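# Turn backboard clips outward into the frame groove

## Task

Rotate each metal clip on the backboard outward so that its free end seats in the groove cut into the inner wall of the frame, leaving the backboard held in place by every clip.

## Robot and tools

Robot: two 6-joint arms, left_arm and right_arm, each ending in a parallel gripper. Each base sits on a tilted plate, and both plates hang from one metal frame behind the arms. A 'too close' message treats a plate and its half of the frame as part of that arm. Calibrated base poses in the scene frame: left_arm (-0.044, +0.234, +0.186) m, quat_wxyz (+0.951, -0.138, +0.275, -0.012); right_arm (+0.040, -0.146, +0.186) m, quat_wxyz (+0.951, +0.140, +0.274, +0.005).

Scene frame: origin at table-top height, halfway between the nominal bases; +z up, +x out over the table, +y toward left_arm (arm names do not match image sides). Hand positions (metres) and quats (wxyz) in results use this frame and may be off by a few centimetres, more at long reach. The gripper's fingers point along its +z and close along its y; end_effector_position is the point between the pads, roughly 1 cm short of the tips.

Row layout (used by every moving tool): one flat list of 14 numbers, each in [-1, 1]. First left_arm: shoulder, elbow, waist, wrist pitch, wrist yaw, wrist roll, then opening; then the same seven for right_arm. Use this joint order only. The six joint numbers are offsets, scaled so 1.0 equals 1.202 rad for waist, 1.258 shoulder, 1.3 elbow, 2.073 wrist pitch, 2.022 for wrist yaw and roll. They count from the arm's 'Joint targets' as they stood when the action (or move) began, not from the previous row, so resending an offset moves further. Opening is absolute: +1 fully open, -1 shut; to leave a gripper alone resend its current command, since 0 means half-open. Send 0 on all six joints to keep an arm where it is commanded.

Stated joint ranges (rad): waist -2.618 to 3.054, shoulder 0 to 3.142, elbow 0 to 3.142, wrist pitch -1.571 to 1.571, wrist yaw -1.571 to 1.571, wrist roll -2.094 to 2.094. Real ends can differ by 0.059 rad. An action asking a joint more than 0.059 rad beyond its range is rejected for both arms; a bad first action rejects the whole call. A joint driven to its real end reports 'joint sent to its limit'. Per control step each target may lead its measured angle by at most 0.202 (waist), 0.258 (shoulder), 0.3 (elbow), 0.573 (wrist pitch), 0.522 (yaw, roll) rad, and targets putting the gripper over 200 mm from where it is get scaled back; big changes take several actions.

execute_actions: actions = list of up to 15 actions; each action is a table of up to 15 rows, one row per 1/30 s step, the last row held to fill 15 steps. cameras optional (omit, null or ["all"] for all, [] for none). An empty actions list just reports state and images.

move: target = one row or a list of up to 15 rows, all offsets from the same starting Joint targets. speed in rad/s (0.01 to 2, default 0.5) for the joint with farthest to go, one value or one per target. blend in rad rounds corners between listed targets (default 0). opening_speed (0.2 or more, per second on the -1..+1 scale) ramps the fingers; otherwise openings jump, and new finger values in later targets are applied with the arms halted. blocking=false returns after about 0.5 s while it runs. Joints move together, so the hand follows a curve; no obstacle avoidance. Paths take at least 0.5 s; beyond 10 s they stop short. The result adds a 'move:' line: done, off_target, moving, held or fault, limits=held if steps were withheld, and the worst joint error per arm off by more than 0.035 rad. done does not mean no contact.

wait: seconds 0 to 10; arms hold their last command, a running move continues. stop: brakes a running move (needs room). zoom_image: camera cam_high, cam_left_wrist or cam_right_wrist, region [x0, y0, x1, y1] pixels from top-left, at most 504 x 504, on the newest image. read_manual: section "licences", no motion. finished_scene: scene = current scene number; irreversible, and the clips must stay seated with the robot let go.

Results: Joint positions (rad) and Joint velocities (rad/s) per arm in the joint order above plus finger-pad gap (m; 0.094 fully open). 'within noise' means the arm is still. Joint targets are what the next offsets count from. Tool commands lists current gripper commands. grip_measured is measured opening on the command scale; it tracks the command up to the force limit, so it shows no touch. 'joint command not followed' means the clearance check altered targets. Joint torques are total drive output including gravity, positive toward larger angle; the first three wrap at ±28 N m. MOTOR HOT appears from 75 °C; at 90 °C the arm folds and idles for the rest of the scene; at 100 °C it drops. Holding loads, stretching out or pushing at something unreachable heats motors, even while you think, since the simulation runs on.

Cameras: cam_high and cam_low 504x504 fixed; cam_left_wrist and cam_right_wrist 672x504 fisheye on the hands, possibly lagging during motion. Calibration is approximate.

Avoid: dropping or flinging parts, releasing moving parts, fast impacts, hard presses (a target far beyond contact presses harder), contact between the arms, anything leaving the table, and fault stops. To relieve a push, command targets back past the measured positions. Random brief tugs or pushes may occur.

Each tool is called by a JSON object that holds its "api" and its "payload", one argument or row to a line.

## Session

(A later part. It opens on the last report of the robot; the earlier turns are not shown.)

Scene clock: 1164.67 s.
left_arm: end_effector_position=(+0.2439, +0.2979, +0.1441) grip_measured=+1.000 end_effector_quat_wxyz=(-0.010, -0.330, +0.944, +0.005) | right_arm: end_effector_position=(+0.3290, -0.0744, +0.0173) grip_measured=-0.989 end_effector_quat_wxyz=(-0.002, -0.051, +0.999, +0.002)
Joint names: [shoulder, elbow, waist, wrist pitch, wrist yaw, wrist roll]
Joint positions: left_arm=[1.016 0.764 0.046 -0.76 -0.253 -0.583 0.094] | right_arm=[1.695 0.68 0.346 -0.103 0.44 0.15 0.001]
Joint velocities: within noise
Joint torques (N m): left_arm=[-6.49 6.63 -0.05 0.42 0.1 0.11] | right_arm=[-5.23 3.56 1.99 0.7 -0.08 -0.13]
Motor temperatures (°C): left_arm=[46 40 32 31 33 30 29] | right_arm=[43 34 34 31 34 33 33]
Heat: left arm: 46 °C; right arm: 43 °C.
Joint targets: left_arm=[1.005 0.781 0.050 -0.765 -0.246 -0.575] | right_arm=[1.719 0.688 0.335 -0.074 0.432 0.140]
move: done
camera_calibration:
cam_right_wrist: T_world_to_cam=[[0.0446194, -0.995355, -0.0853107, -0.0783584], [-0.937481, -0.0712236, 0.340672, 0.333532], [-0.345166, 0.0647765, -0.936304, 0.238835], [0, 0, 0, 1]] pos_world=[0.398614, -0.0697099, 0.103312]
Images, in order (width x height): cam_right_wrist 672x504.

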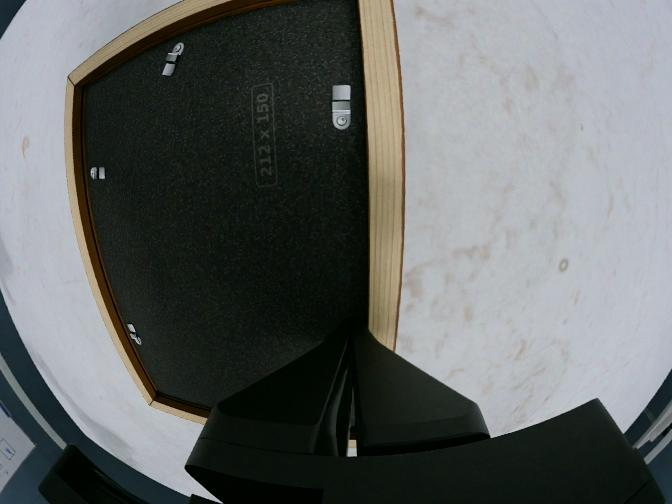

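{"api": "move", "payload": {
  "target": [
    [0, 0, 0, 0, 0, 0, 1, -0.0111, -0.0169, 0.0175, -0.0019, 0.0069, 0.0089, -1],
    [0, 0, 0, 0, 0, 0, 1, -0.0175, -0.0327, 0.0233, 0.0024, 0.0084, 0.0124, -1]
  ],
  "speed": 0.06,
  "blend": 0,
  "cameras": []
}}

Scene clock: 1184.50 s.
left_arm: end_effector_position=(+0.2439, +0.2979, +0.1441) grip_measured=+1.000 end_effector_quat_wxyz=(-0.010, -0.330, +0.944, +0.005) | right_arm: end_effector_position=(+0.3284, -0.0744, +0.0171) grip_measured=-0.989 end_effector_quat_wxyz=(+0.005, -0.049, +0.999, -0.003)
Joint names: [shoulder, elbow, waist, wrist pitch, wrist yaw, wrist roll]
Joint positions: left_arm=[1.016 0.764 0.046 -0.76 -0.253 -0.583 0.094] | right_arm=[1.695 0.665 0.354 -0.077 0.457 0.156 0.001]
Joint velocities: within noise
Joint torques (N m): left_arm=[-6.52 6.6 -0.06 0.42 0.1 0.09] | right_arm=[-7.15 1.35 3.29 0.5 -0.02 0.1]
Motor temperatures (°C): left_arm=[46 40 32 31 33 30 29] | right_arm=[42 35 34 32 34 33 33]
Heat: left arm: 46 °C; right arm: 42 °C.
Joint targets: left_arm=[1.005 0.781 0.050 -0.765 -0.246 -0.575] | right_arm=[1.697 0.646 0.363 -0.070 0.449 0.165]
move: done
No camera images: "cameras" was empty.

{"api": "move", "payload": {
  "target": [
    [0, 0, 0, 0, 0, 0, 1, -0.012, 0, 0, 0, 0, 0, -1],
    [0, 0, 0, 0, 0, 0, 1, -0.0190, -0.0162, 0.0058, 0.0034, 0.0015, 0.0035, -1]
  ],
  "speed": 0.06,
  "blend": 0,
  "cameras": []
}}

Scene clock: 1197.43 s.
left_arm: end_effector_position=(+0.2439, +0.2979, +0.1441) grip_measured=+1.000 end_effector_quat_wxyz=(-0.010, -0.330, +0.944, +0.005) | right_arm: end_effector_position=(+0.3238, -0.0757, +0.0173) grip_measured=-0.989 end_effector_quat_wxyz=(+0.007, -0.045, +0.999, -0.003)
Joint names: [shoulder, elbow, waist, wrist pitch, wrist yaw, wrist roll]
Joint positions: left_arm=[1.016 0.764 0.046 -0.76 -0.253 -0.583 0.094] | right_arm=[1.686 0.641 0.354 -0.059 0.457 0.164 0.001]
Joint velocities: within noise
Joint torques (N m): left_arm=[-6.54 6.61 -0.08 0.42 0.09 0.1] | right_arm=[-8.53 1.51 3.79 0.45 -0.04 0.06]
Motor temperatures (°C): left_arm=[46 40 32 31 33 30 29] | right_arm=[43 34 34 32 34 33 33]
Heat: left arm: 46 °C; right arm: 43 °C.
Joint targets: left_arm=[1.005 0.781 0.050 -0.765 -0.246 -0.575] | right_arm=[1.673 0.624 0.370 -0.062 0.452 0.172]
move: done
No camera images: "cameras" was empty.

{"api": "move", "payload": {
  "target": [
    [0, 0, 0, 0, 0, 0, 1, 0.004, 0.0015, 0.0067, 0, 0, 0.0025, -1],
    [0, 0, 0, 0, 0, 0, 1, -0.0016, -0.0123, 0.0116, 0.001, 0.0015, 0.004, -1]
  ],
  "speed": 0.04,
  "blend": 0,
  "cameras": []
}}

Scene clock: 1210.60 s.
left_arm: end_effector_position=(+0.2439, +0.2979, +0.1441) grip_measured=+1.000 end_effector_quat_wxyz=(-0.010, -0.330, +0.944, +0.005) | right_arm: end_effector_position=(+0.3192, -0.0721, +0.0177) grip_measured=-0.989 end_effector_quat_wxyz=(+0.007, -0.047, +0.999, +0.000)
Joint names: [shoulder, elbow, waist, wrist pitch, wrist yaw, wrist roll]
Joint positions: left_arm=[1.016 0.764 0.046 -0.76 -0.253 -0.583 0.094] | right_arm=[1.686 0.626 0.367 -0.049 0.456 0.172 0.001]
Joint velocities: within noise
Joint torques (N m): left_arm=[-6.5 6.63 -0.09 0.42 0.09 0.1] | right_arm=[-8.47 1.35 4.1 0.38 0.01 0.08]
Motor temperatures (°C): left_arm=[46 40 32 31 33 30 29] | right_arm=[44 34 34 31 34 33 33]
Heat: left arm: 46 °C; right arm: 44 °C.
Joint targets: left_arm=[1.005 0.781 0.050 -0.765 -0.246 -0.575] | right_arm=[1.671 0.609 0.384 -0.060 0.455 0.181]
move: done
No camera images: "cameras" was empty.

{"api": "move", "payload": {
  "target": [
    [0, 0, 0, 0, 0, 0, 1, -0.0056, 0.0246, 0, -0.0106, 0, 0, -1],
    [0, 0, 0, 0, 0, 0, 1, -0.0636, 0.0308, 0.001, -0.0415, -0.0074, -0.0015, -1],
    [0, 0, 0, 0, 0, 0, 1, -0.0811, -0.0592, 0.03, -0.0111, 0.0069, 0.0188, -1]
  ],
  "speed": [0.1, 0.2, 0.3],
  "blend": [0, 0.01, 0],
  "cameras": ["cam_right_wrist"]
}}

{"api": "zoom_image", "payload": {
  "camera": "cam_right_wrist",
  "region": [300, 200, 420, 320]
}}

Scene clock: 1224.23 s.
left_arm: end_effector_position=(+0.2439, +0.2979, +0.1441) grip_measured=+1.000 end_effector_quat_wxyz=(-0.010, -0.330, +0.944, +0.005) | right_arm: end_effector_position=(+0.2927, -0.0760, +0.0338) grip_measured=-0.989 end_effector_quat_wxyz=(-0.004, -0.051, +0.999, +0.003)
Joint names: [shoulder, elbow, waist, wrist pitch, wrist yaw, wrist roll]
Joint positions: left_arm=[1.016 0.764 0.046 -0.76 -0.253 -0.583 0.094] | right_arm=[1.587 0.539 0.404 -0.099 0.46 0.21 0.001]
Joint velocities: within noise
Joint torques (N m): left_arm=[-6.53 6.63 -0.05 0.42 0.09 0.1] | right_arm=[-7.92 2.19 3.49 0.49 0.08 0.1]
Motor temperatures (°C): left_arm=[46 40 32 31 33 30 29] | right_arm=[44 34 34 31 34 33 33]
Heat: left arm: 46 °C; right arm: 44 °C.
Joint targets: left_arm=[1.005 0.781 0.050 -0.765 -0.246 -0.575] | right_arm=[1.570 0.532 0.420 -0.083 0.469 0.218]
move: done
camera_calibration:
cam_right_wrist: T_world_to_cam=[[0.0438666, -0.995085, -0.0887781, -0.0765267], [-0.936026, -0.0719972, 0.344489, 0.293119], [-0.349188, 0.067987, -0.934583, 0.243198], [0, 0, 0, 1]] pos_world=[0.362645, -0.0715811, 0.119519]
Images, in order (width x height): cam_right_wrist 672x504.

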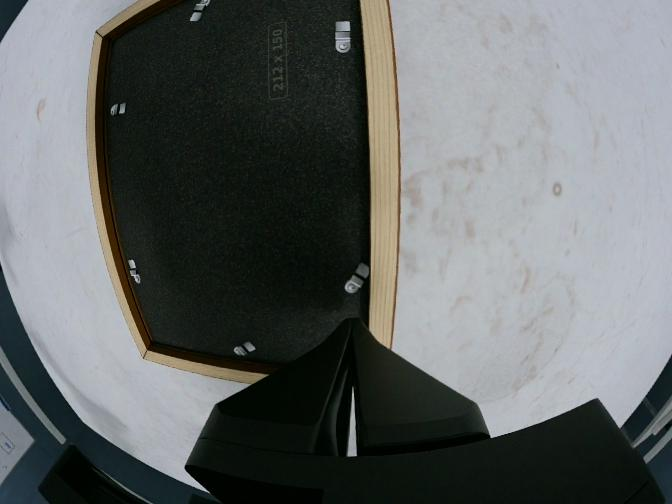

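Scaled by 4.200 from the camera's 672x504 image, which has a finer 960x720 frame.

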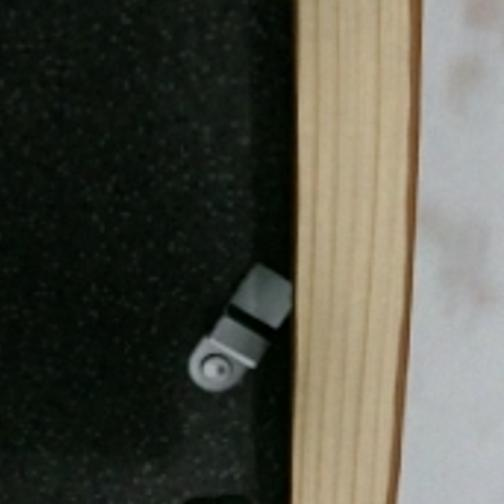

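{"api": "zoom_image", "payload": {
  "camera": "cam_right_wrist",
  "region": [335, 255, 385, 305]
}}

{"api": "zoom_image", "payload": {
  "camera": "cam_right_wrist",
  "region": [110, 250, 160, 300]
}}

{"api": "zoom_image", "payload": {
  "camera": "cam_right_wrist",
  "region": [325, 10, 375, 60]
}}

{"api": "zoom_image", "payload": {
  "camera": "cam_right_wrist",
  "region": [220, 325, 270, 375]
}}

Scaled by 10.080 from the camera's 672x504 image, which has a finer 960x720 frame.

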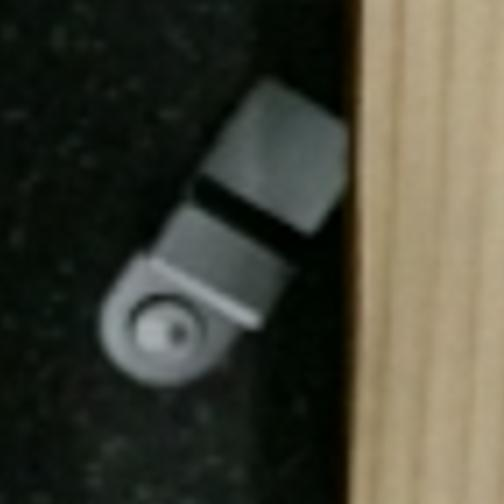

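Scaled by 10.080 from the camera's 672x504 image, which has a finer 960x720 frame.

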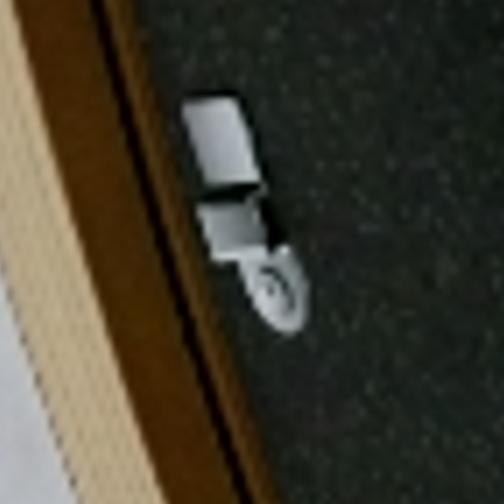

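Scaled by 10.080 from the camera's 672x504 image, which has a finer 960x720 frame.

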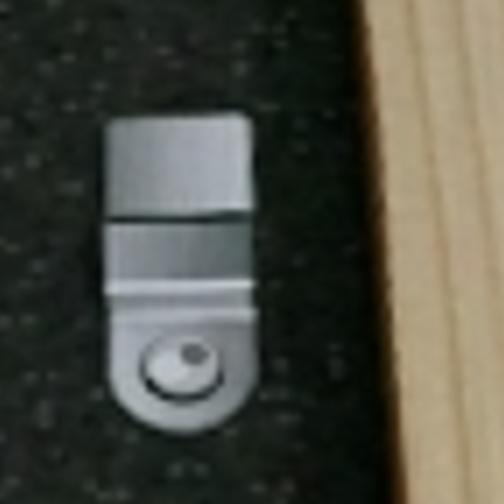

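Scaled by 10.080 from the camera's 672x504 image, which has a finer 960x720 frame.

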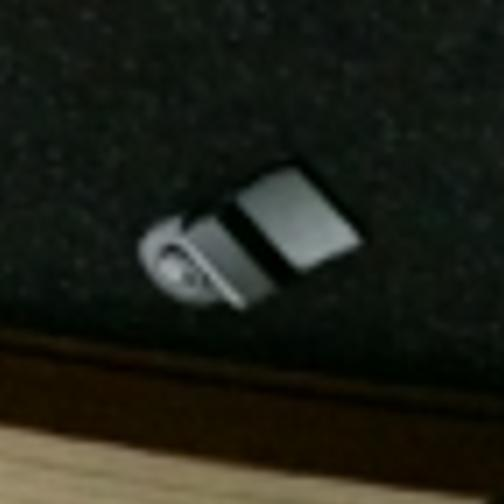

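{"api": "move", "payload": {
  "target": [0, 0, 0, 0, 0, 0, 1, 0.07, 0.1169, -0.0333, -0.0482, -0.006, 0.7705, -1],
  "speed": 1.0,
  "blend": 0,
  "cameras": ["cam_right_wrist"]
}}

{"api": "zoom_image", "payload": {
  "camera": "cam_right_wrist",
  "region": [300, 230, 440, 370]
}}

Scene clock: 1326.03 s.
left_arm: end_effector_position=(+0.2439, +0.2979, +0.1441) grip_measured=+1.000 end_effector_quat_wxyz=(-0.010, -0.330, +0.944, +0.005) | right_arm: end_effector_position=(+0.3277, -0.0697, +0.0336) grip_measured=-0.989 end_effector_quat_wxyz=(+0.000, +0.673, +0.740, +0.005)
Joint names: [shoulder, elbow, waist, wrist pitch, wrist yaw, wrist roll]
Joint positions: left_arm=[1.016 0.764 0.046 -0.76 -0.253 -0.583 0.094] | right_arm=[1.637 0.671 0.39 -0.159 0.459 1.768 0.001]
Joint velocities: within noise
Joint torques (N m): left_arm=[-6.52 6.64 -0.03 0.42 0.09 0.1] | right_arm=[-5.03 4.48 2.06 0.23 0 0.07]
Motor temperatures (°C): left_arm=[46 40 32 31 33 30 29] | right_arm=[41 34 34 31 34 33 33]
Heat: left arm: 46 °C; right arm: 41 °C.
Joint targets: left_arm=[1.005 0.781 0.050 -0.765 -0.246 -0.575] | right_arm=[1.658 0.684 0.380 -0.183 0.457 1.777]
move: done
camera_calibration:
cam_right_wrist: T_world_to_cam=[[-0.995431, -0.0357427, -0.0885469, 0.335606], [-0.0641205, 0.937339, 0.342469, 0.111054], [0.0707576, 0.346582, -0.935347, 0.136719], [0, 0, 0, 1]] pos_world=[0.331519, -0.139484, 0.119564]
Images, in order (width x height): cam_right_wrist 672x504.

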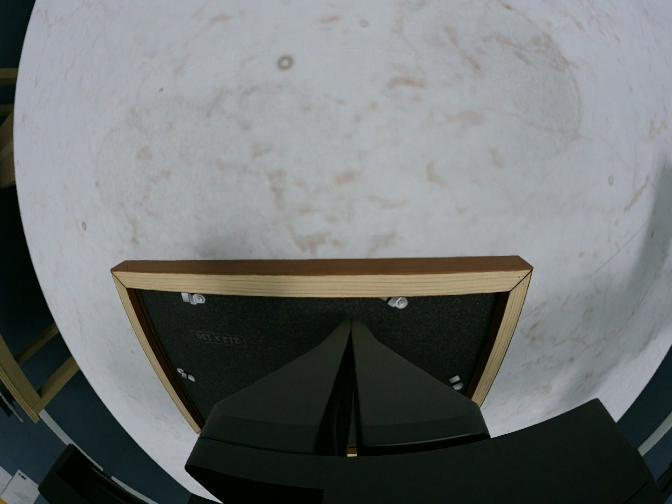

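Scaled by 3.600 from the camera's 672x504 image, which has a finer 960x720 frame.

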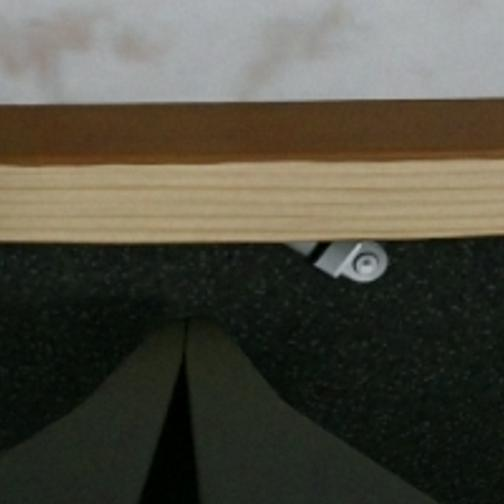

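{"api": "move", "payload": {
  "target": [0, 0, 0, 0, 0, 0, 1, 0.0493, 0, -0.0266, 0.0589, -0.0084, -0.0242, -1],
  "speed": 0.12,
  "blend": 0,
  "cameras": ["cam_right_wrist"]
}}

{"api": "zoom_image", "payload": {
  "camera": "cam_right_wrist",
  "region": [320, 250, 420, 350]
}}

Scene clock: 1336.30 s.
left_arm: end_effector_position=(+0.2439, +0.2979, +0.1441) grip_measured=+1.000 end_effector_quat_wxyz=(-0.010, -0.330, +0.944, +0.005) | right_arm: end_effector_position=(+0.3312, -0.0695, +0.0174) grip_measured=-0.989 end_effector_quat_wxyz=(+0.002, +0.675, +0.738, +0.010)
Joint names: [shoulder, elbow, waist, wrist pitch, wrist yaw, wrist roll]
Joint positions: left_arm=[1.016 0.764 0.046 -0.76 -0.253 -0.583 0.094] | right_arm=[1.699 0.671 0.358 -0.071 0.442 1.736 0.001]
Joint velocities: within noise
Joint torques (N m): left_arm=[-6.54 6.61 -0.1 0.43 0.08 0.1] | right_arm=[-5.46 4.01 1.85 0.56 -0.02 -0.12]
Motor temperatures (°C): left_arm=[46 40 32 31 33 30 29] | right_arm=[41 34 34 31 34 33 33]
Heat: left arm: 46 °C; right arm: 41 °C.
Joint targets: left_arm=[1.005 0.781 0.050 -0.765 -0.246 -0.575] | right_arm=[1.720 0.684 0.348 -0.061 0.440 1.727]
move: done
camera_calibration:
cam_right_wrist: T_world_to_cam=[[-0.99465, -0.0293837, -0.0990343, 0.338043], [-0.0622046, 0.935759, 0.34711, 0.11589], [0.0824729, 0.351413, -0.932581, 0.117648], [0, 0, 0, 1]] pos_world=[0.333741, -0.139855, 0.102967]
Images, in order (width x height): cam_right_wrist 672x504.

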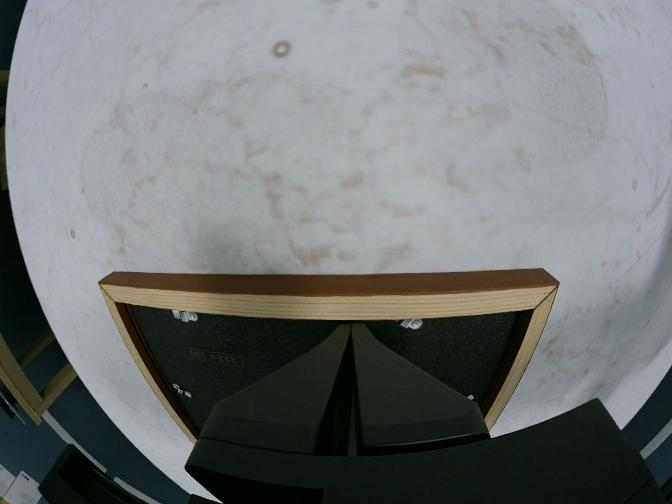

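Scaled by 5.040 from the camera's 672x504 image, which has a finer 960x720 frame.

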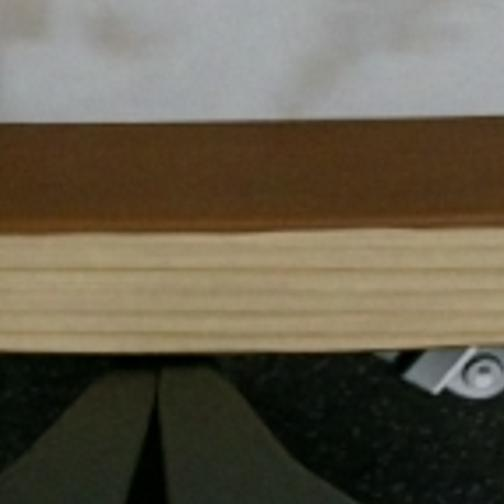

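{"api": "move", "payload": {
  "target": [
    [0, 0, 0, 0, 0, 0, 1, -0.0302, -0.0208, 0.0183, 0, 0.003, 0.0084, -1],
    [0, 0, 0, 0, 0, 0, 1, -0.0409, -0.0519, 0.0271, 0.0077, 0.0047, 0.0134, -1]
  ],
  "speed": 0.08,
  "blend": 0,
  "cameras": ["cam_right_wrist"]
}}

{"api": "zoom_image", "payload": {
  "camera": "cam_right_wrist",
  "region": [320, 250, 420, 350]
}}

Scene clock: 1372.90 s.
left_arm: end_effector_position=(+0.2439, +0.2979, +0.1441) grip_measured=+1.000 end_effector_quat_wxyz=(-0.010, -0.330, +0.944, +0.005) | right_arm: end_effector_position=(+0.3182, -0.0705, +0.0175) grip_measured=-0.989 end_effector_quat_wxyz=(-0.002, +0.675, +0.738, +0.007)
Joint names: [shoulder, elbow, waist, wrist pitch, wrist yaw, wrist roll]
Joint positions: left_arm=[1.016 0.764 0.046 -0.76 -0.253 -0.583 0.094] | right_arm=[1.686 0.628 0.365 -0.054 0.442 1.746 0.001]
Joint velocities: within noise
Joint torques (N m): left_arm=[-6.5 6.61 -0.08 0.42 0.09 0.09] | right_arm=[-9.06 1.72 4.01 0.54 0.09 0.08]
Motor temperatures (°C): left_arm=[46 40 32 31 33 30 29] | right_arm=[41 34 33 31 34 33 33]
Heat: left arm: 46 °C; right arm: 41 °C.
Joint targets: left_arm=[1.005 0.781 0.050 -0.765 -0.246 -0.575] | right_arm=[1.668 0.616 0.380 -0.045 0.450 1.755]
move: done
camera_calibration:
cam_right_wrist: T_world_to_cam=[[-0.995571, -0.0309407, -0.0887788, 0.325059], [-0.0601478, 0.935373, 0.34851, 0.115198], [0.0722582, 0.352306, -0.933091, 0.122481], [0, 0, 0, 1]] pos_world=[0.321698, -0.140847, 0.102997]
Images, in order (width x height): cam_right_wrist 672x504.

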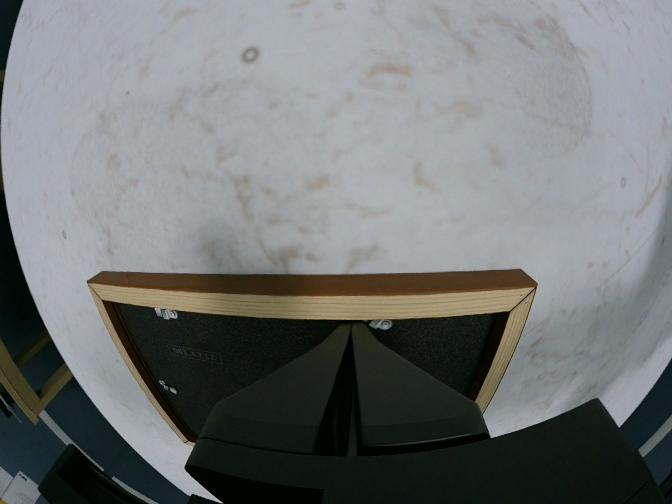

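Scaled by 5.040 from the camera's 672x504 image, which has a finer 960x720 frame.

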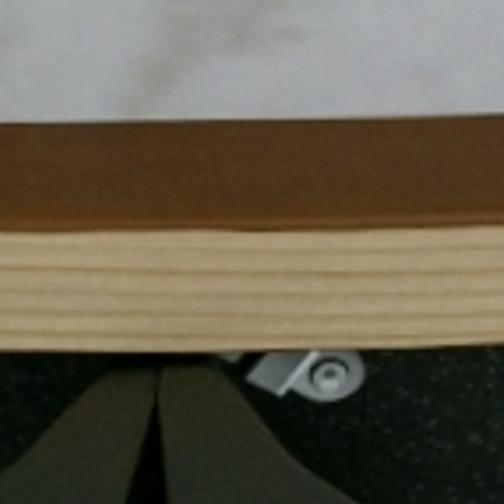

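{"api": "move", "payload": {
  "target": [0, 0, 0, 0, 0, 0, 1, -0.004, -0.0130, 0.0030, 0.0045, 0.0007, 0.0018, -1],
  "speed": 0.08,
  "blend": 0,
  "cameras": ["cam_right_wrist"]
}}

{"api": "zoom_image", "payload": {
  "camera": "cam_right_wrist",
  "region": [320, 290, 390, 360]
}}

Scene clock: 1386.83 s.
left_arm: end_effector_position=(+0.2439, +0.2979, +0.1441) grip_measured=+1.000 end_effector_quat_wxyz=(-0.010, -0.330, +0.944, +0.005) | right_arm: end_effector_position=(+0.3155, -0.0702, +0.0181) grip_measured=-0.989 end_effector_quat_wxyz=(-0.001, +0.676, +0.737, +0.010)
Joint names: [shoulder, elbow, waist, wrist pitch, wrist yaw, wrist roll]
Joint positions: left_arm=[1.016 0.764 0.046 -0.76 -0.253 -0.583 0.094] | right_arm=[1.68 0.612 0.368 -0.04 0.442 1.75 0.001]
Joint velocities: within noise
Joint torques (N m): left_arm=[-6.49 6.63 -0.05 0.43 0.09 0.1] | right_arm=[-8.62 1.55 3.9 0.49 0.1 0.09]
Motor temperatures (°C): left_arm=[46 40 32 31 33 30 29] | right_arm=[43 34 34 31 34 33 33]
Heat: left arm: 46 °C; right arm: 43 °C.
Joint targets: left_arm=[1.005 0.781 0.050 -0.765 -0.246 -0.575] | right_arm=[1.663 0.599 0.384 -0.036 0.451 1.758]
move: done
camera_calibration:
cam_right_wrist: T_world_to_cam=[[-0.995246, -0.0278257, -0.0933288, 0.32262], [-0.0590339, 0.934552, 0.350896, 0.114158], [0.0774567, 0.354737, -0.931752, 0.121635], [0, 0, 0, 1]] pos_world=[0.318404, -0.140858, 0.103386]
Images, in order (width x height): cam_right_wrist 672x504.

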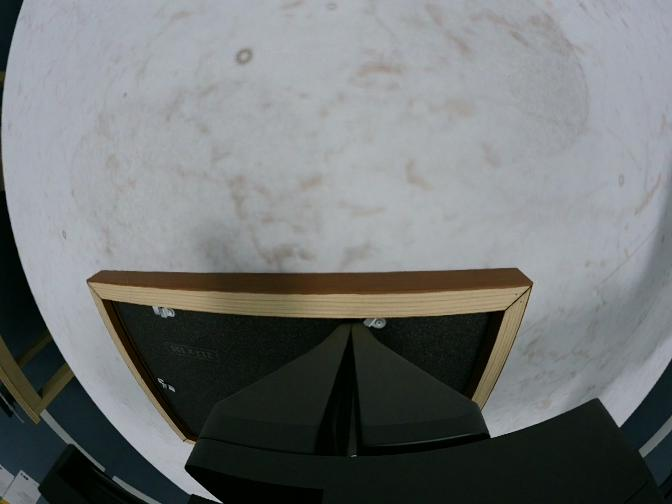

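Scaled by 7.200 from the camera's 672x504 image, which has a finer 960x720 frame.

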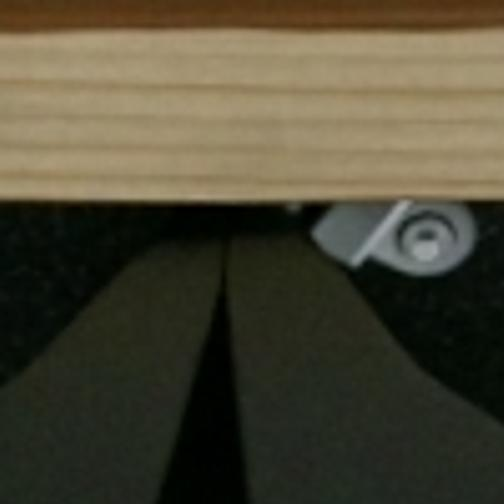

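{"api": "move", "payload": {
  "target": [0, 0, 0, 0, 0, 0, 1, -0.003, -0.0130, 0.0030, 0.0045, 0.0007, 0.0018, -1],
  "speed": 0.08,
  "blend": 0,
  "cameras": ["cam_right_wrist"]
}}

{"api": "zoom_image", "payload": {
  "camera": "cam_right_wrist",
  "region": [320, 290, 390, 360]
}}

Scene clock: 1406.73 s.
left_arm: end_effector_position=(+0.2439, +0.2979, +0.1441) grip_measured=+1.000 end_effector_quat_wxyz=(-0.010, -0.330, +0.944, +0.005) | right_arm: end_effector_position=(+0.3147, -0.0699, +0.0187) grip_measured=-0.989 end_effector_quat_wxyz=(+0.002, +0.678, +0.735, +0.014)
Joint names: [shoulder, elbow, waist, wrist pitch, wrist yaw, wrist roll]
Joint positions: left_arm=[1.016 0.764 0.046 -0.76 -0.253 -0.583 0.094] | right_arm=[1.674 0.597 0.371 -0.02 0.443 1.753 0.001]
Joint velocities: within noise
Joint torques (N m): left_arm=[-6.52 6.61 -0.03 0.42 0.09 0.1] | right_arm=[-8.43 1.42 3.9 0.5 0.06 0.11]
Motor temperatures (°C): left_arm=[46 40 32 31 33 30 29] | right_arm=[44 33 34 31 34 33 33]
Heat: left arm: 46 °C; right arm: 44 °C.
Joint targets: left_arm=[1.005 0.781 0.050 -0.765 -0.246 -0.575] | right_arm=[1.659 0.582 0.388 -0.027 0.453 1.762]
move: done
camera_calibration:
cam_right_wrist: T_world_to_cam=[[-0.994334, -0.0217228, -0.104057, 0.322276], [-0.057339, 0.933881, 0.352956, 0.112971], [0.0895099, 0.356923, -0.929836, 0.118456], [0, 0, 0, 1]] pos_world=[0.316324, -0.14078, 0.103806]
Images, in order (width x height): cam_right_wrist 672x504.

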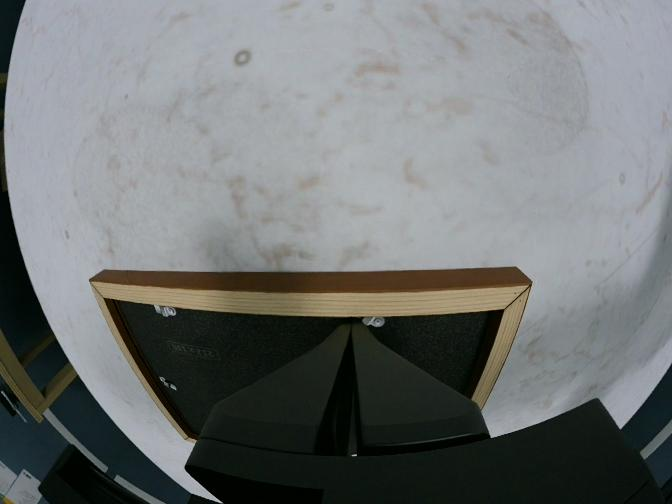

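Scaled by 7.200 from the camera's 672x504 image, which has a finer 960x720 frame.

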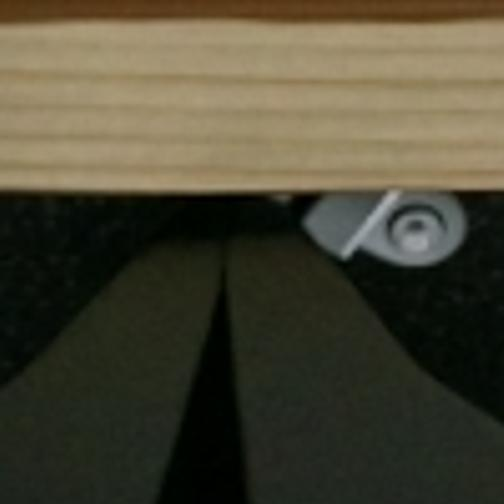

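{"api": "move", "payload": {
  "target": [
    [0, 0, 0, 0, 0, 0, 1, 0.003, 0.037, 0, -0.02, 0, 0, -1],
    [0, 0, 0, 0, 0, 0, 1, -0.0437, 0.0492, 0.0208, -0.0603, 0.0069, 0.0119, -1],
    [0.756, 0.430, -0.4975, 0.09, -0.138, 0.006, -0.36, -0.0437, 0.0492, 0.0208, -0.0603, 0.0069, 0.0119, -1]
  ],
  "speed": [0.15, 0.3, 0.7],
  "opening_speed": 1.5
}}

Scene clock: 1522.43 s.
left_arm: end_effector_position=(+0.3466, +0.0691, +0.0580) grip_measured=-0.357 end_effector_quat_wxyz=(-0.003, -0.051, +0.999, -0.003) | right_arm: end_effector_position=(+0.3226, -0.0682, +0.0349) grip_measured=-0.989 end_effector_quat_wxyz=(+0.000, +0.677, +0.736, +0.013)
Joint names: [shoulder, elbow, waist, wrist pitch, wrist yaw, wrist roll]
Joint positions: left_arm=[1.943 1.323 -0.539 -0.59 -0.513 -0.571 0.03] | right_arm=[1.62 0.636 0.397 -0.128 0.453 1.778 0.001]
Joint velocities: within noise
Joint torques (N m): left_arm=[-9.33 5.52 -5.31 0.6 -0.08 0.1] | right_arm=[-8.38 4.05 3.84 0.25 0.12 0.11]
Motor temperatures (°C): left_arm=[46 40 32 31 33 30 29] | right_arm=[45 33 34 31 34 33 33]
Heat: left arm: 46 °C; right arm: 45 °C.
Joint targets: left_arm=[1.956 1.340 -0.548 -0.579 -0.525 -0.563] | right_arm=[1.604 0.646 0.413 -0.152 0.466 1.786]
move: done
camera_calibration:
cam_left_wrist: T_world_to_cam=[[0.0510617, -0.996895, -0.0599437, 0.0621645], [-0.938246, -0.0684497, 0.339131, 0.345307], [-0.342181, 0.0389253, -0.938828, 0.266606], [0, 0, 0, 1]] pos_world=[0.412036, 0.0752299, 0.136919]
cam_right_wrist: T_world_to_cam=[[-0.994638, -0.023783, -0.100646, 0.331702], [-0.0581152, 0.933541, 0.353728, 0.106346], [0.0855442, 0.35768, -0.929918, 0.133508], [0, 0, 0, 1]] pos_world=[0.324683, -0.139143, 0.119918]

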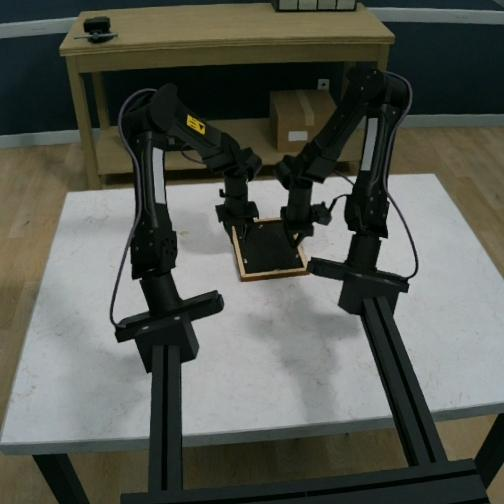

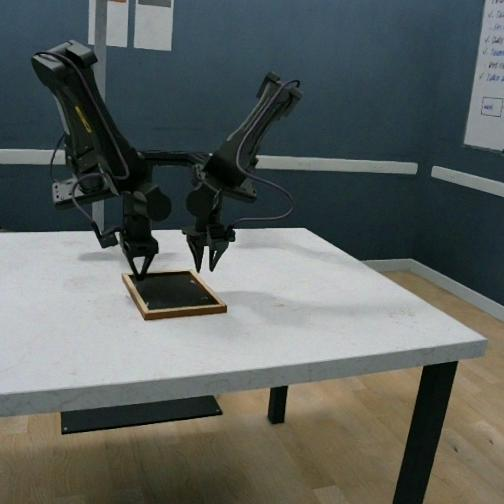

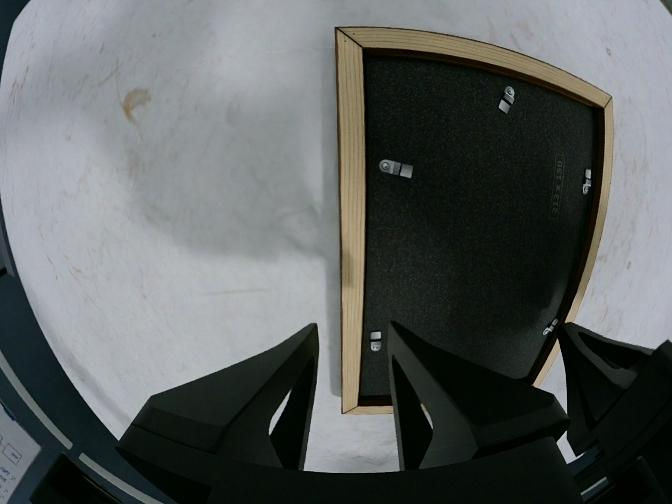

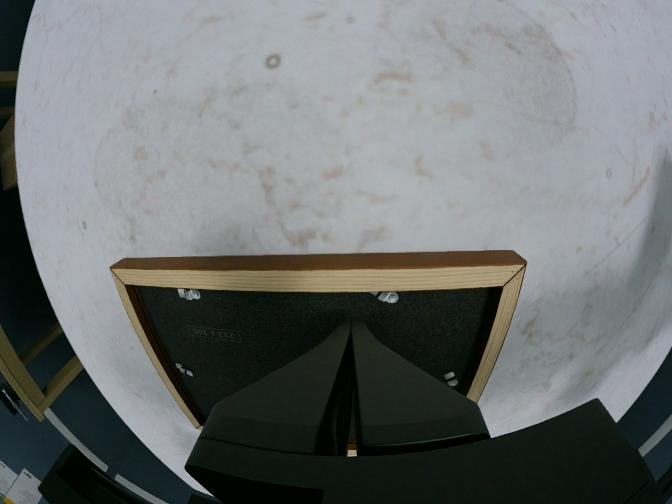

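{"api": "move", "payload": {
  "target": [
    [0.0294, 0.0608, 0.0383, -0.0323, 0.0129, 0.0119, -0.36, 0, 0, 0, 0, 0, 0, -1],
    [0.0676, 0.0485, 0.0641, 0.0207, 0.0183, 0.0282, -0.36, 0, 0, 0, 0, 0, 0, -1]
  ],
  "speed": 0.25,
  "cameras": ["cam_left_wrist"]
}}

Scene clock: 1568.07 s.
left_arm: end_effector_position=(+0.3713, +0.0758, +0.0337) grip_measured=-0.357 end_effector_quat_wxyz=(+0.003, -0.060, +0.998, -0.002) | right_arm: end_effector_position=(+0.3226, -0.0683, +0.0349) grip_measured=-0.989 end_effector_quat_wxyz=(+0.000, +0.677, +0.736, +0.013)
Joint names: [shoulder, elbow, waist, wrist pitch, wrist yaw, wrist roll]
Joint positions: left_arm=[2.02 1.403 -0.474 -0.548 -0.496 -0.514 0.03] | right_arm=[1.62 0.636 0.397 -0.128 0.454 1.778 0.001]
Joint velocities: within noise
Joint torques (N m): left_arm=[-9.39 3.88 -4.42 0.62 0.1 0.1] | right_arm=[-8.5 4.14 3.7 0.29 0.12 0.1]
Motor temperatures (°C): left_arm=[47 41 33 31 33 30 29] | right_arm=[43 34 34 31 34 33 33]
Heat: left arm: 47 °C; right arm: 43 °C.
Joint targets: left_arm=[2.041 1.403 -0.471 -0.536 -0.488 -0.505] | right_arm=[1.604 0.646 0.413 -0.152 0.467 1.786]
move: done
camera_calibration:
cam_left_wrist: T_world_to_cam=[[0.0695692, -0.99566, -0.0618138, 0.0592327], [-0.940891, -0.08608, 0.327588, 0.379862], [-0.331487, 0.03537, -0.942796, 0.248451], [0, 0, 0, 1]] pos_world=[0.435646, 0.0828864, 0.113462]
Images, in order (width x height): cam_left_wrist 672x504.

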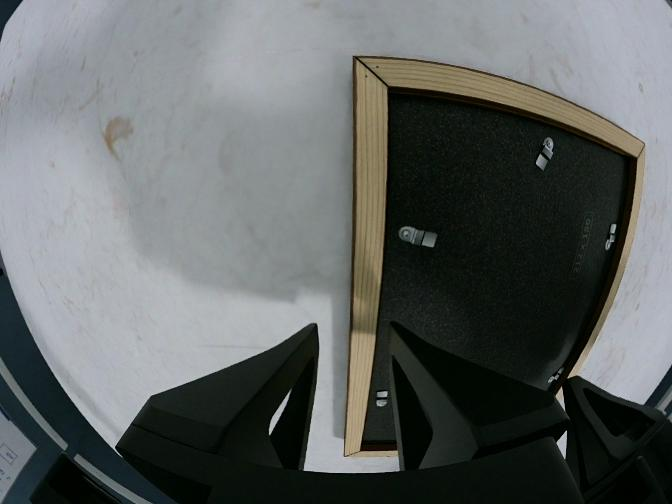

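{"api": "move", "payload": {
  "target": [0.0318, 0.0038, 0.0125, 0.0214, 0.002, 0.0064, -0.36, 0, 0, 0, 0, 0, 0, -1],
  "speed": 0.15,
  "cameras": ["cam_left_wrist"]
}}

Scene clock: 1648.03 s.
left_arm: end_effector_position=(+0.3706, +0.0739, +0.0205) grip_measured=-0.357 end_effector_quat_wxyz=(+0.003, -0.060, +0.998, -0.002) | right_arm: end_effector_position=(+0.3225, -0.0683, +0.0349) grip_measured=-0.989 end_effector_quat_wxyz=(+0.000, +0.677, +0.736, +0.013)
Joint names: [shoulder, elbow, waist, wrist pitch, wrist yaw, wrist roll]
Joint positions: left_arm=[2.053 1.403 -0.463 -0.51 -0.491 -0.502 0.03] | right_arm=[1.62 0.636 0.397 -0.129 0.454 1.778 0.001]
Joint velocities: within noise
Joint torques (N m): left_arm=[-8.9 4.23 -4.15 0.69 0.1 0.15] | right_arm=[-8.46 4.18 3.78 0.34 0.13 0.07]
Motor temperatures (°C): left_arm=[50 39 33 31 33 30 29] | right_arm=[43 34 34 31 34 33 33]
Heat: left arm: 50 °C; right arm: 43 °C.
Joint targets: left_arm=[2.082 1.408 -0.456 -0.492 -0.484 -0.493] | right_arm=[1.604 0.646 0.413 -0.152 0.466 1.786]
move: done
camera_calibration:
cam_left_wrist: T_world_to_cam=[[0.0687362, -0.995733, -0.0615664, 0.0569106], [-0.940826, -0.0852262, 0.327999, 0.383234], [-0.331846, 0.0353779, -0.94267, 0.235956], [0, 0, 0, 1]] pos_world=[0.434946, 0.0809817, 0.100232]
Images, in order (width x height): cam_left_wrist 672x504.

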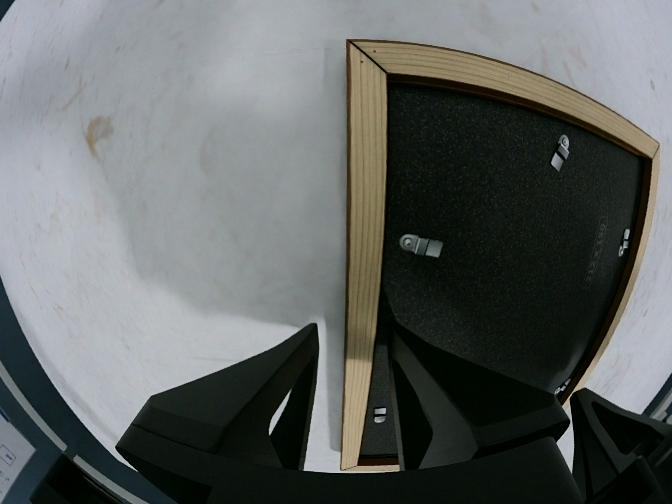

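{"api": "move", "payload": {
  "target": [0.0024, 0.0169, -0.0225, -0.0203, -0.0079, -0.0124, -0.36, 0, 0, 0, 0, 0, 0, -1],
  "speed": 0.15,
  "cameras": ["cam_left_wrist"]
}}

Scene clock: 1662.90 s.
left_arm: end_effector_position=(+0.3721, +0.0725, +0.0207) grip_measured=-0.357 end_effector_quat_wxyz=(+0.003, -0.062, +0.998, -0.003) | right_arm: end_effector_position=(+0.3225, -0.0683, +0.0349) grip_measured=-0.989 end_effector_quat_wxyz=(+0.000, +0.677, +0.736, +0.013)
Joint names: [shoulder, elbow, waist, wrist pitch, wrist yaw, wrist roll]
Joint positions: left_arm=[2.058 1.414 -0.464 -0.516 -0.491 -0.508 0.03] | right_arm=[1.62 0.636 0.397 -0.129 0.454 1.778 0.001]
Joint velocities: within noise
Joint torques (N m): left_arm=[-9.07 5.34 -6.39 0.34 -0.05 -0.08] | right_arm=[-8.38 4.14 3.85 0.29 0.08 0.07]
Motor temperatures (°C): left_arm=[49 39 33 31 33 30 29] | right_arm=[43 34 34 31 34 33 33]
Heat: left arm: 49 °C; right arm: 43 °C.
Joint targets: left_arm=[2.085 1.430 -0.483 -0.534 -0.500 -0.518] | right_arm=[1.604 0.646 0.413 -0.152 0.466 1.786]
move: done
camera_calibration:
cam_left_wrist: T_world_to_cam=[[0.0735854, -0.995422, -0.0609983, 0.0536345], [-0.940313, -0.0896291, 0.328296, 0.384566], [-0.332261, 0.0331996, -0.942603, 0.236999], [0, 0, 0, 1]] pos_world=[0.436411, 0.079989, 0.100416]
Images, in order (width x height): cam_left_wrist 672x504.

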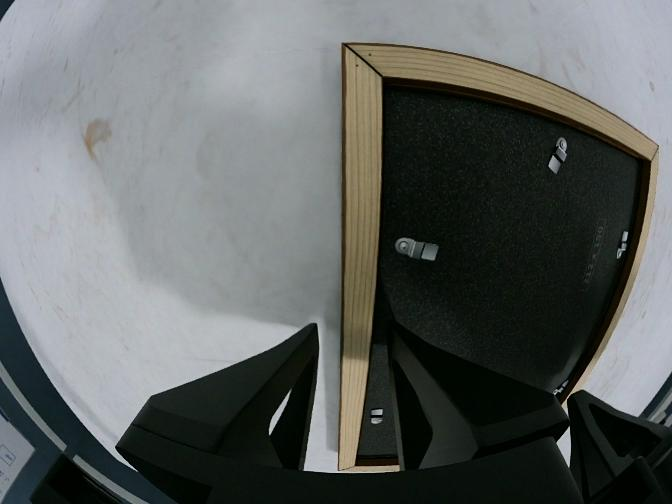

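{"api": "move", "payload": {
  "target": [0, 0, 0, 0, 0, 0, -0.85, 0, 0, 0, 0, 0, 0, -1],
  "opening_speed": 0.25,
  "cameras": ["cam_left_wrist", "cam_right_wrist"]
}}

Scene clock: 1669.23 s.
left_arm: end_effector_position=(+0.3717, +0.0720, +0.0211) grip_measured=-0.778 end_effector_quat_wxyz=(+0.002, -0.062, +0.998, -0.003) | right_arm: end_effector_position=(+0.3225, -0.0683, +0.0349) grip_measured=-0.989 end_effector_quat_wxyz=(+0.000, +0.677, +0.736, +0.013)
Joint names: [shoulder, elbow, waist, wrist pitch, wrist yaw, wrist roll]
Joint positions: left_arm=[2.058 1.414 -0.466 -0.518 -0.491 -0.509 0.01] | right_arm=[1.62 0.636 0.397 -0.129 0.454 1.778 0.001]
Joint velocities: within noise
Joint torques (N m): left_arm=[-9.13 5.26 -6.22 0.36 -0.05 -0.07] | right_arm=[-8.46 3.95 3.73 0.28 0.11 0.08]
Motor temperatures (°C): left_arm=[49 39 34 31 33 30 29] | right_arm=[43 34 34 31 34 33 33]
Heat: left arm: 49 °C; right arm: 43 °C.
Joint targets: left_arm=[2.085 1.430 -0.483 -0.534 -0.500 -0.518] | right_arm=[1.604 0.646 0.413 -0.152 0.466 1.786]
move: done
camera_calibration:
cam_left_wrist: T_world_to_cam=[[0.0723413, -0.995527, -0.060763, 0.0536378], [-0.940138, -0.088405, 0.329128, 0.383876], [-0.333028, 0.033316, -0.942328, 0.237489], [0, 0, 0, 1]] pos_world=[0.436107, 0.0794222, 0.100708]
cam_right_wrist: T_world_to_cam=[[-0.994684, -0.0241726, -0.100094, 0.33152], [-0.058236, 0.933723, 0.353229, 0.106516], [0.0849212, 0.357181, -0.930167, 0.133733], [0, 0, 0, 1]] pos_world=[0.324604, -0.139209, 0.119952]
Images, in order (width x height): cam_left_wrist 672x504, cam_right_wrist 672x504.

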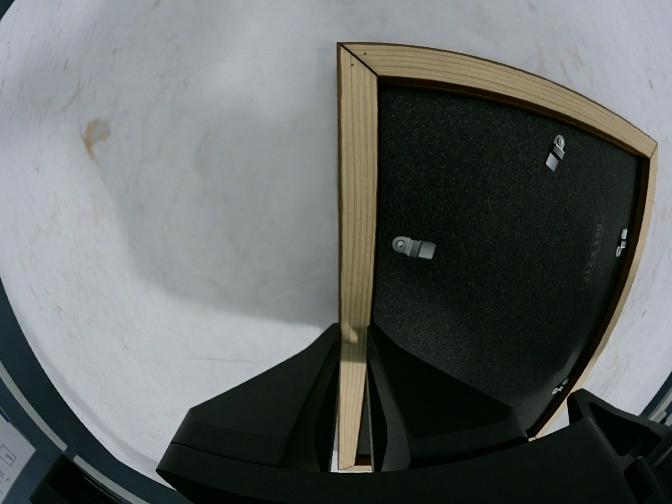

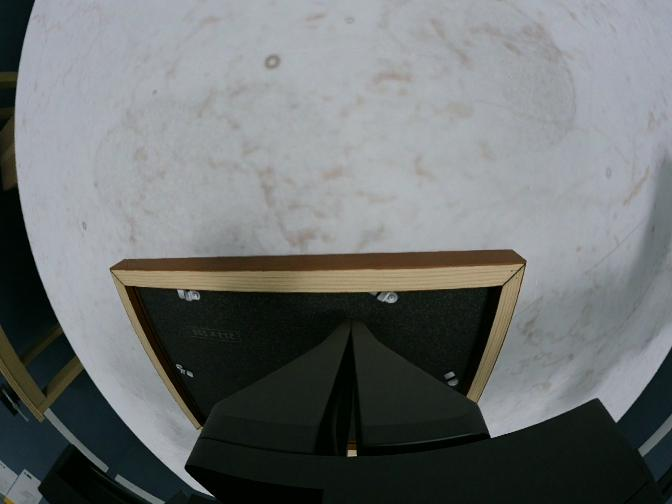

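{"api": "move", "payload": {
  "target": [0, 0, 0, 0, 0, 0, -0.85, 0.0859, -0.0300, -0.0383, 0.0593, -0.0129, -0.0178, -1],
  "speed": 0.15,
  "cameras": ["cam_right_wrist"]
}}

{"api": "zoom_image", "payload": {
  "camera": "cam_right_wrist",
  "region": [320, 290, 390, 360]
}}

Scene clock: 1704.73 s.
left_arm: end_effector_position=(+0.3717, +0.0720, +0.0211) grip_measured=-0.779 end_effector_quat_wxyz=(+0.002, -0.062, +0.998, -0.003) | right_arm: end_effector_position=(+0.3143, -0.0667, +0.0173) grip_measured=-0.989 end_effector_quat_wxyz=(-0.004, +0.675, +0.738, +0.009)
Joint names: [shoulder, elbow, waist, wrist pitch, wrist yaw, wrist roll]
Joint positions: left_arm=[2.058 1.414 -0.466 -0.518 -0.491 -0.509 0.01] | right_arm=[1.692 0.618 0.378 -0.044 0.442 1.759 0.001]
Joint velocities: within noise
Joint torques (N m): left_arm=[-9.13 5.29 -6.19 0.35 -0.06 -0.06] | right_arm=[-5.12 1.73 1.85 0.59 -0.04 -0.11]
Motor temperatures (°C): left_arm=[49 39 35 31 33 30 31] | right_arm=[43 33 34 31 34 33 33]
Heat: left arm: 49 °C; right arm: 43 °C.
Joint targets: left_arm=[2.085 1.430 -0.483 -0.534 -0.500 -0.518] | right_arm=[1.712 0.607 0.367 -0.029 0.440 1.750]
move: done
camera_calibration:
cam_right_wrist: T_world_to_cam=[[-0.995664, -0.0301977, -0.0879889, 0.321395], [-0.0595525, 0.933539, 0.353494, 0.111081], [0.0714664, 0.357201, -0.931289, 0.121762], [0, 0, 0, 1]] pos_world=[0.317914, -0.137486, 0.102409]
Images, in order (width x height): cam_right_wrist 672x504.

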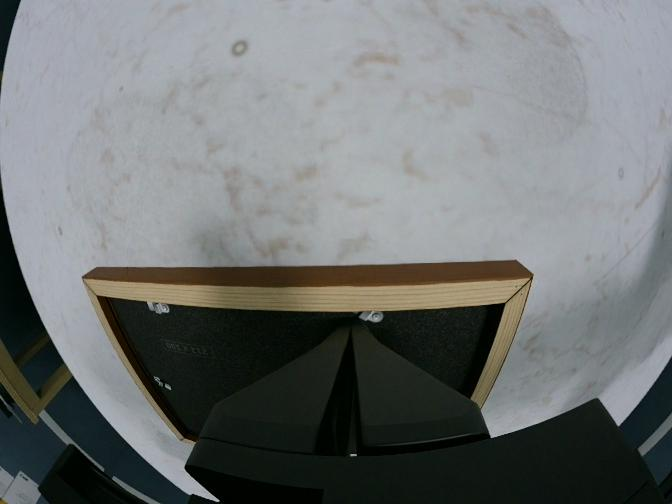

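Scaled by 7.200 from the camera's 672x504 image, which has a finer 960x720 frame.

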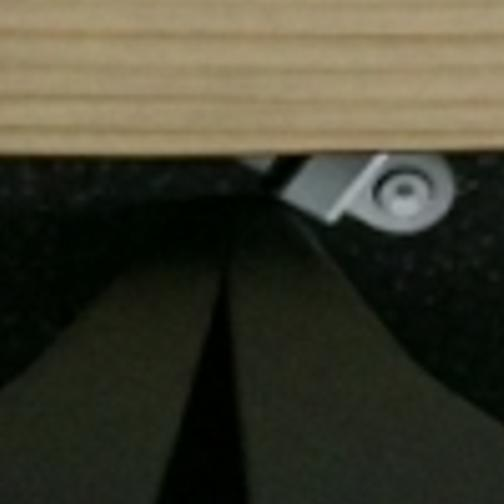

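{"api": "move", "payload": {
  "target": [
    [0, 0, 0, 0, 0, 0, -0.85, -0.0294, -0.0023, 0, 0, 0, 0, -1],
    [0, 0, 0, 0, 0, 0, -0.85, -0.0477, -0.0254, -0.0133, 0.0077, -0.004, -0.0079, -1]
  ],
  "speed": 0.08,
  "cameras": ["cam_right_wrist"]
}}

{"api": "zoom_image", "payload": {
  "camera": "cam_right_wrist",
  "region": [320, 290, 390, 360]
}}

Scene clock: 1721.70 s.
left_arm: end_effector_position=(+0.3716, +0.0720, +0.0211) grip_measured=-0.779 end_effector_quat_wxyz=(+0.002, -0.062, +0.998, -0.003) | right_arm: end_effector_position=(+0.3136, -0.0686, +0.0187) grip_measured=-0.989 end_effector_quat_wxyz=(-0.005, +0.677, +0.736, +0.021)
Joint names: [shoulder, elbow, waist, wrist pitch, wrist yaw, wrist roll]
Joint positions: left_arm=[2.058 1.414 -0.466 -0.519 -0.491 -0.509 0.01] | right_arm=[1.667 0.588 0.364 -0.01 0.421 1.743 0.001]
Joint velocities: within noise
Joint torques (N m): left_arm=[-9.13 5.27 -6.22 0.35 -0.06 -0.06] | right_arm=[-8.43 1.5 1.54 0.52 0.11 -0.09]
Motor temperatures (°C): left_arm=[49 39 35 31 33 30 32] | right_arm=[42 33 34 31 34 33 33]
Heat: left arm: 49 °C; right arm: 42 °C.
Joint targets: left_arm=[2.085 1.430 -0.483 -0.534 -0.500 -0.518] | right_arm=[1.653 0.574 0.351 -0.013 0.432 1.734]
move: done
camera_calibration:
cam_right_wrist: T_world_to_cam=[[-0.994361, -0.0216662, -0.103809, 0.321174], [-0.0589634, 0.926598, 0.371402, 0.111321], [0.0881427, 0.375429, -0.922651, 0.119636], [0, 0, 0, 1]] pos_world=[0.315382, -0.141106, 0.102379]
Images, in order (width x height): cam_right_wrist 672x504.

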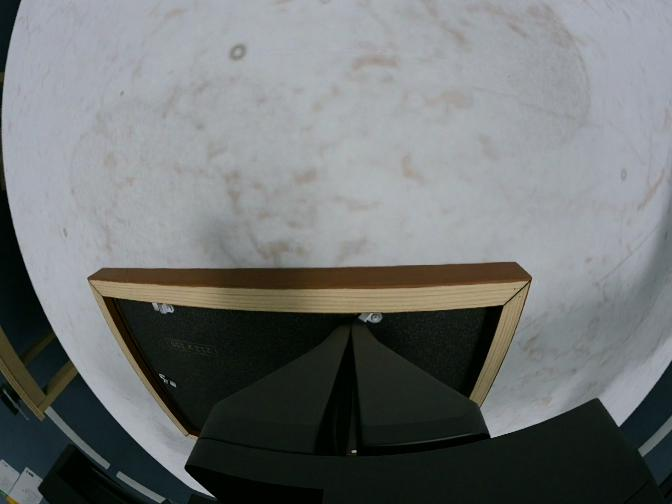

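Scaled by 7.200 from the camera's 672x504 image, which has a finer 960x720 frame.

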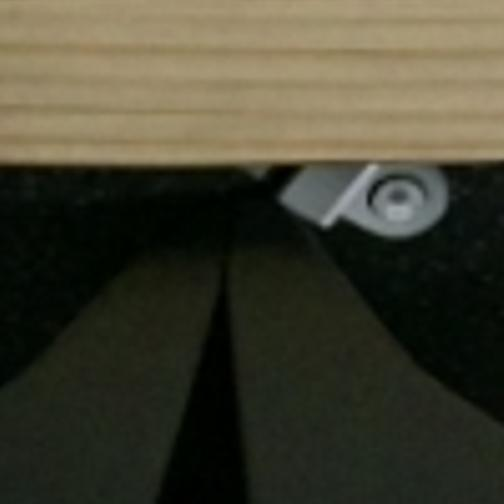

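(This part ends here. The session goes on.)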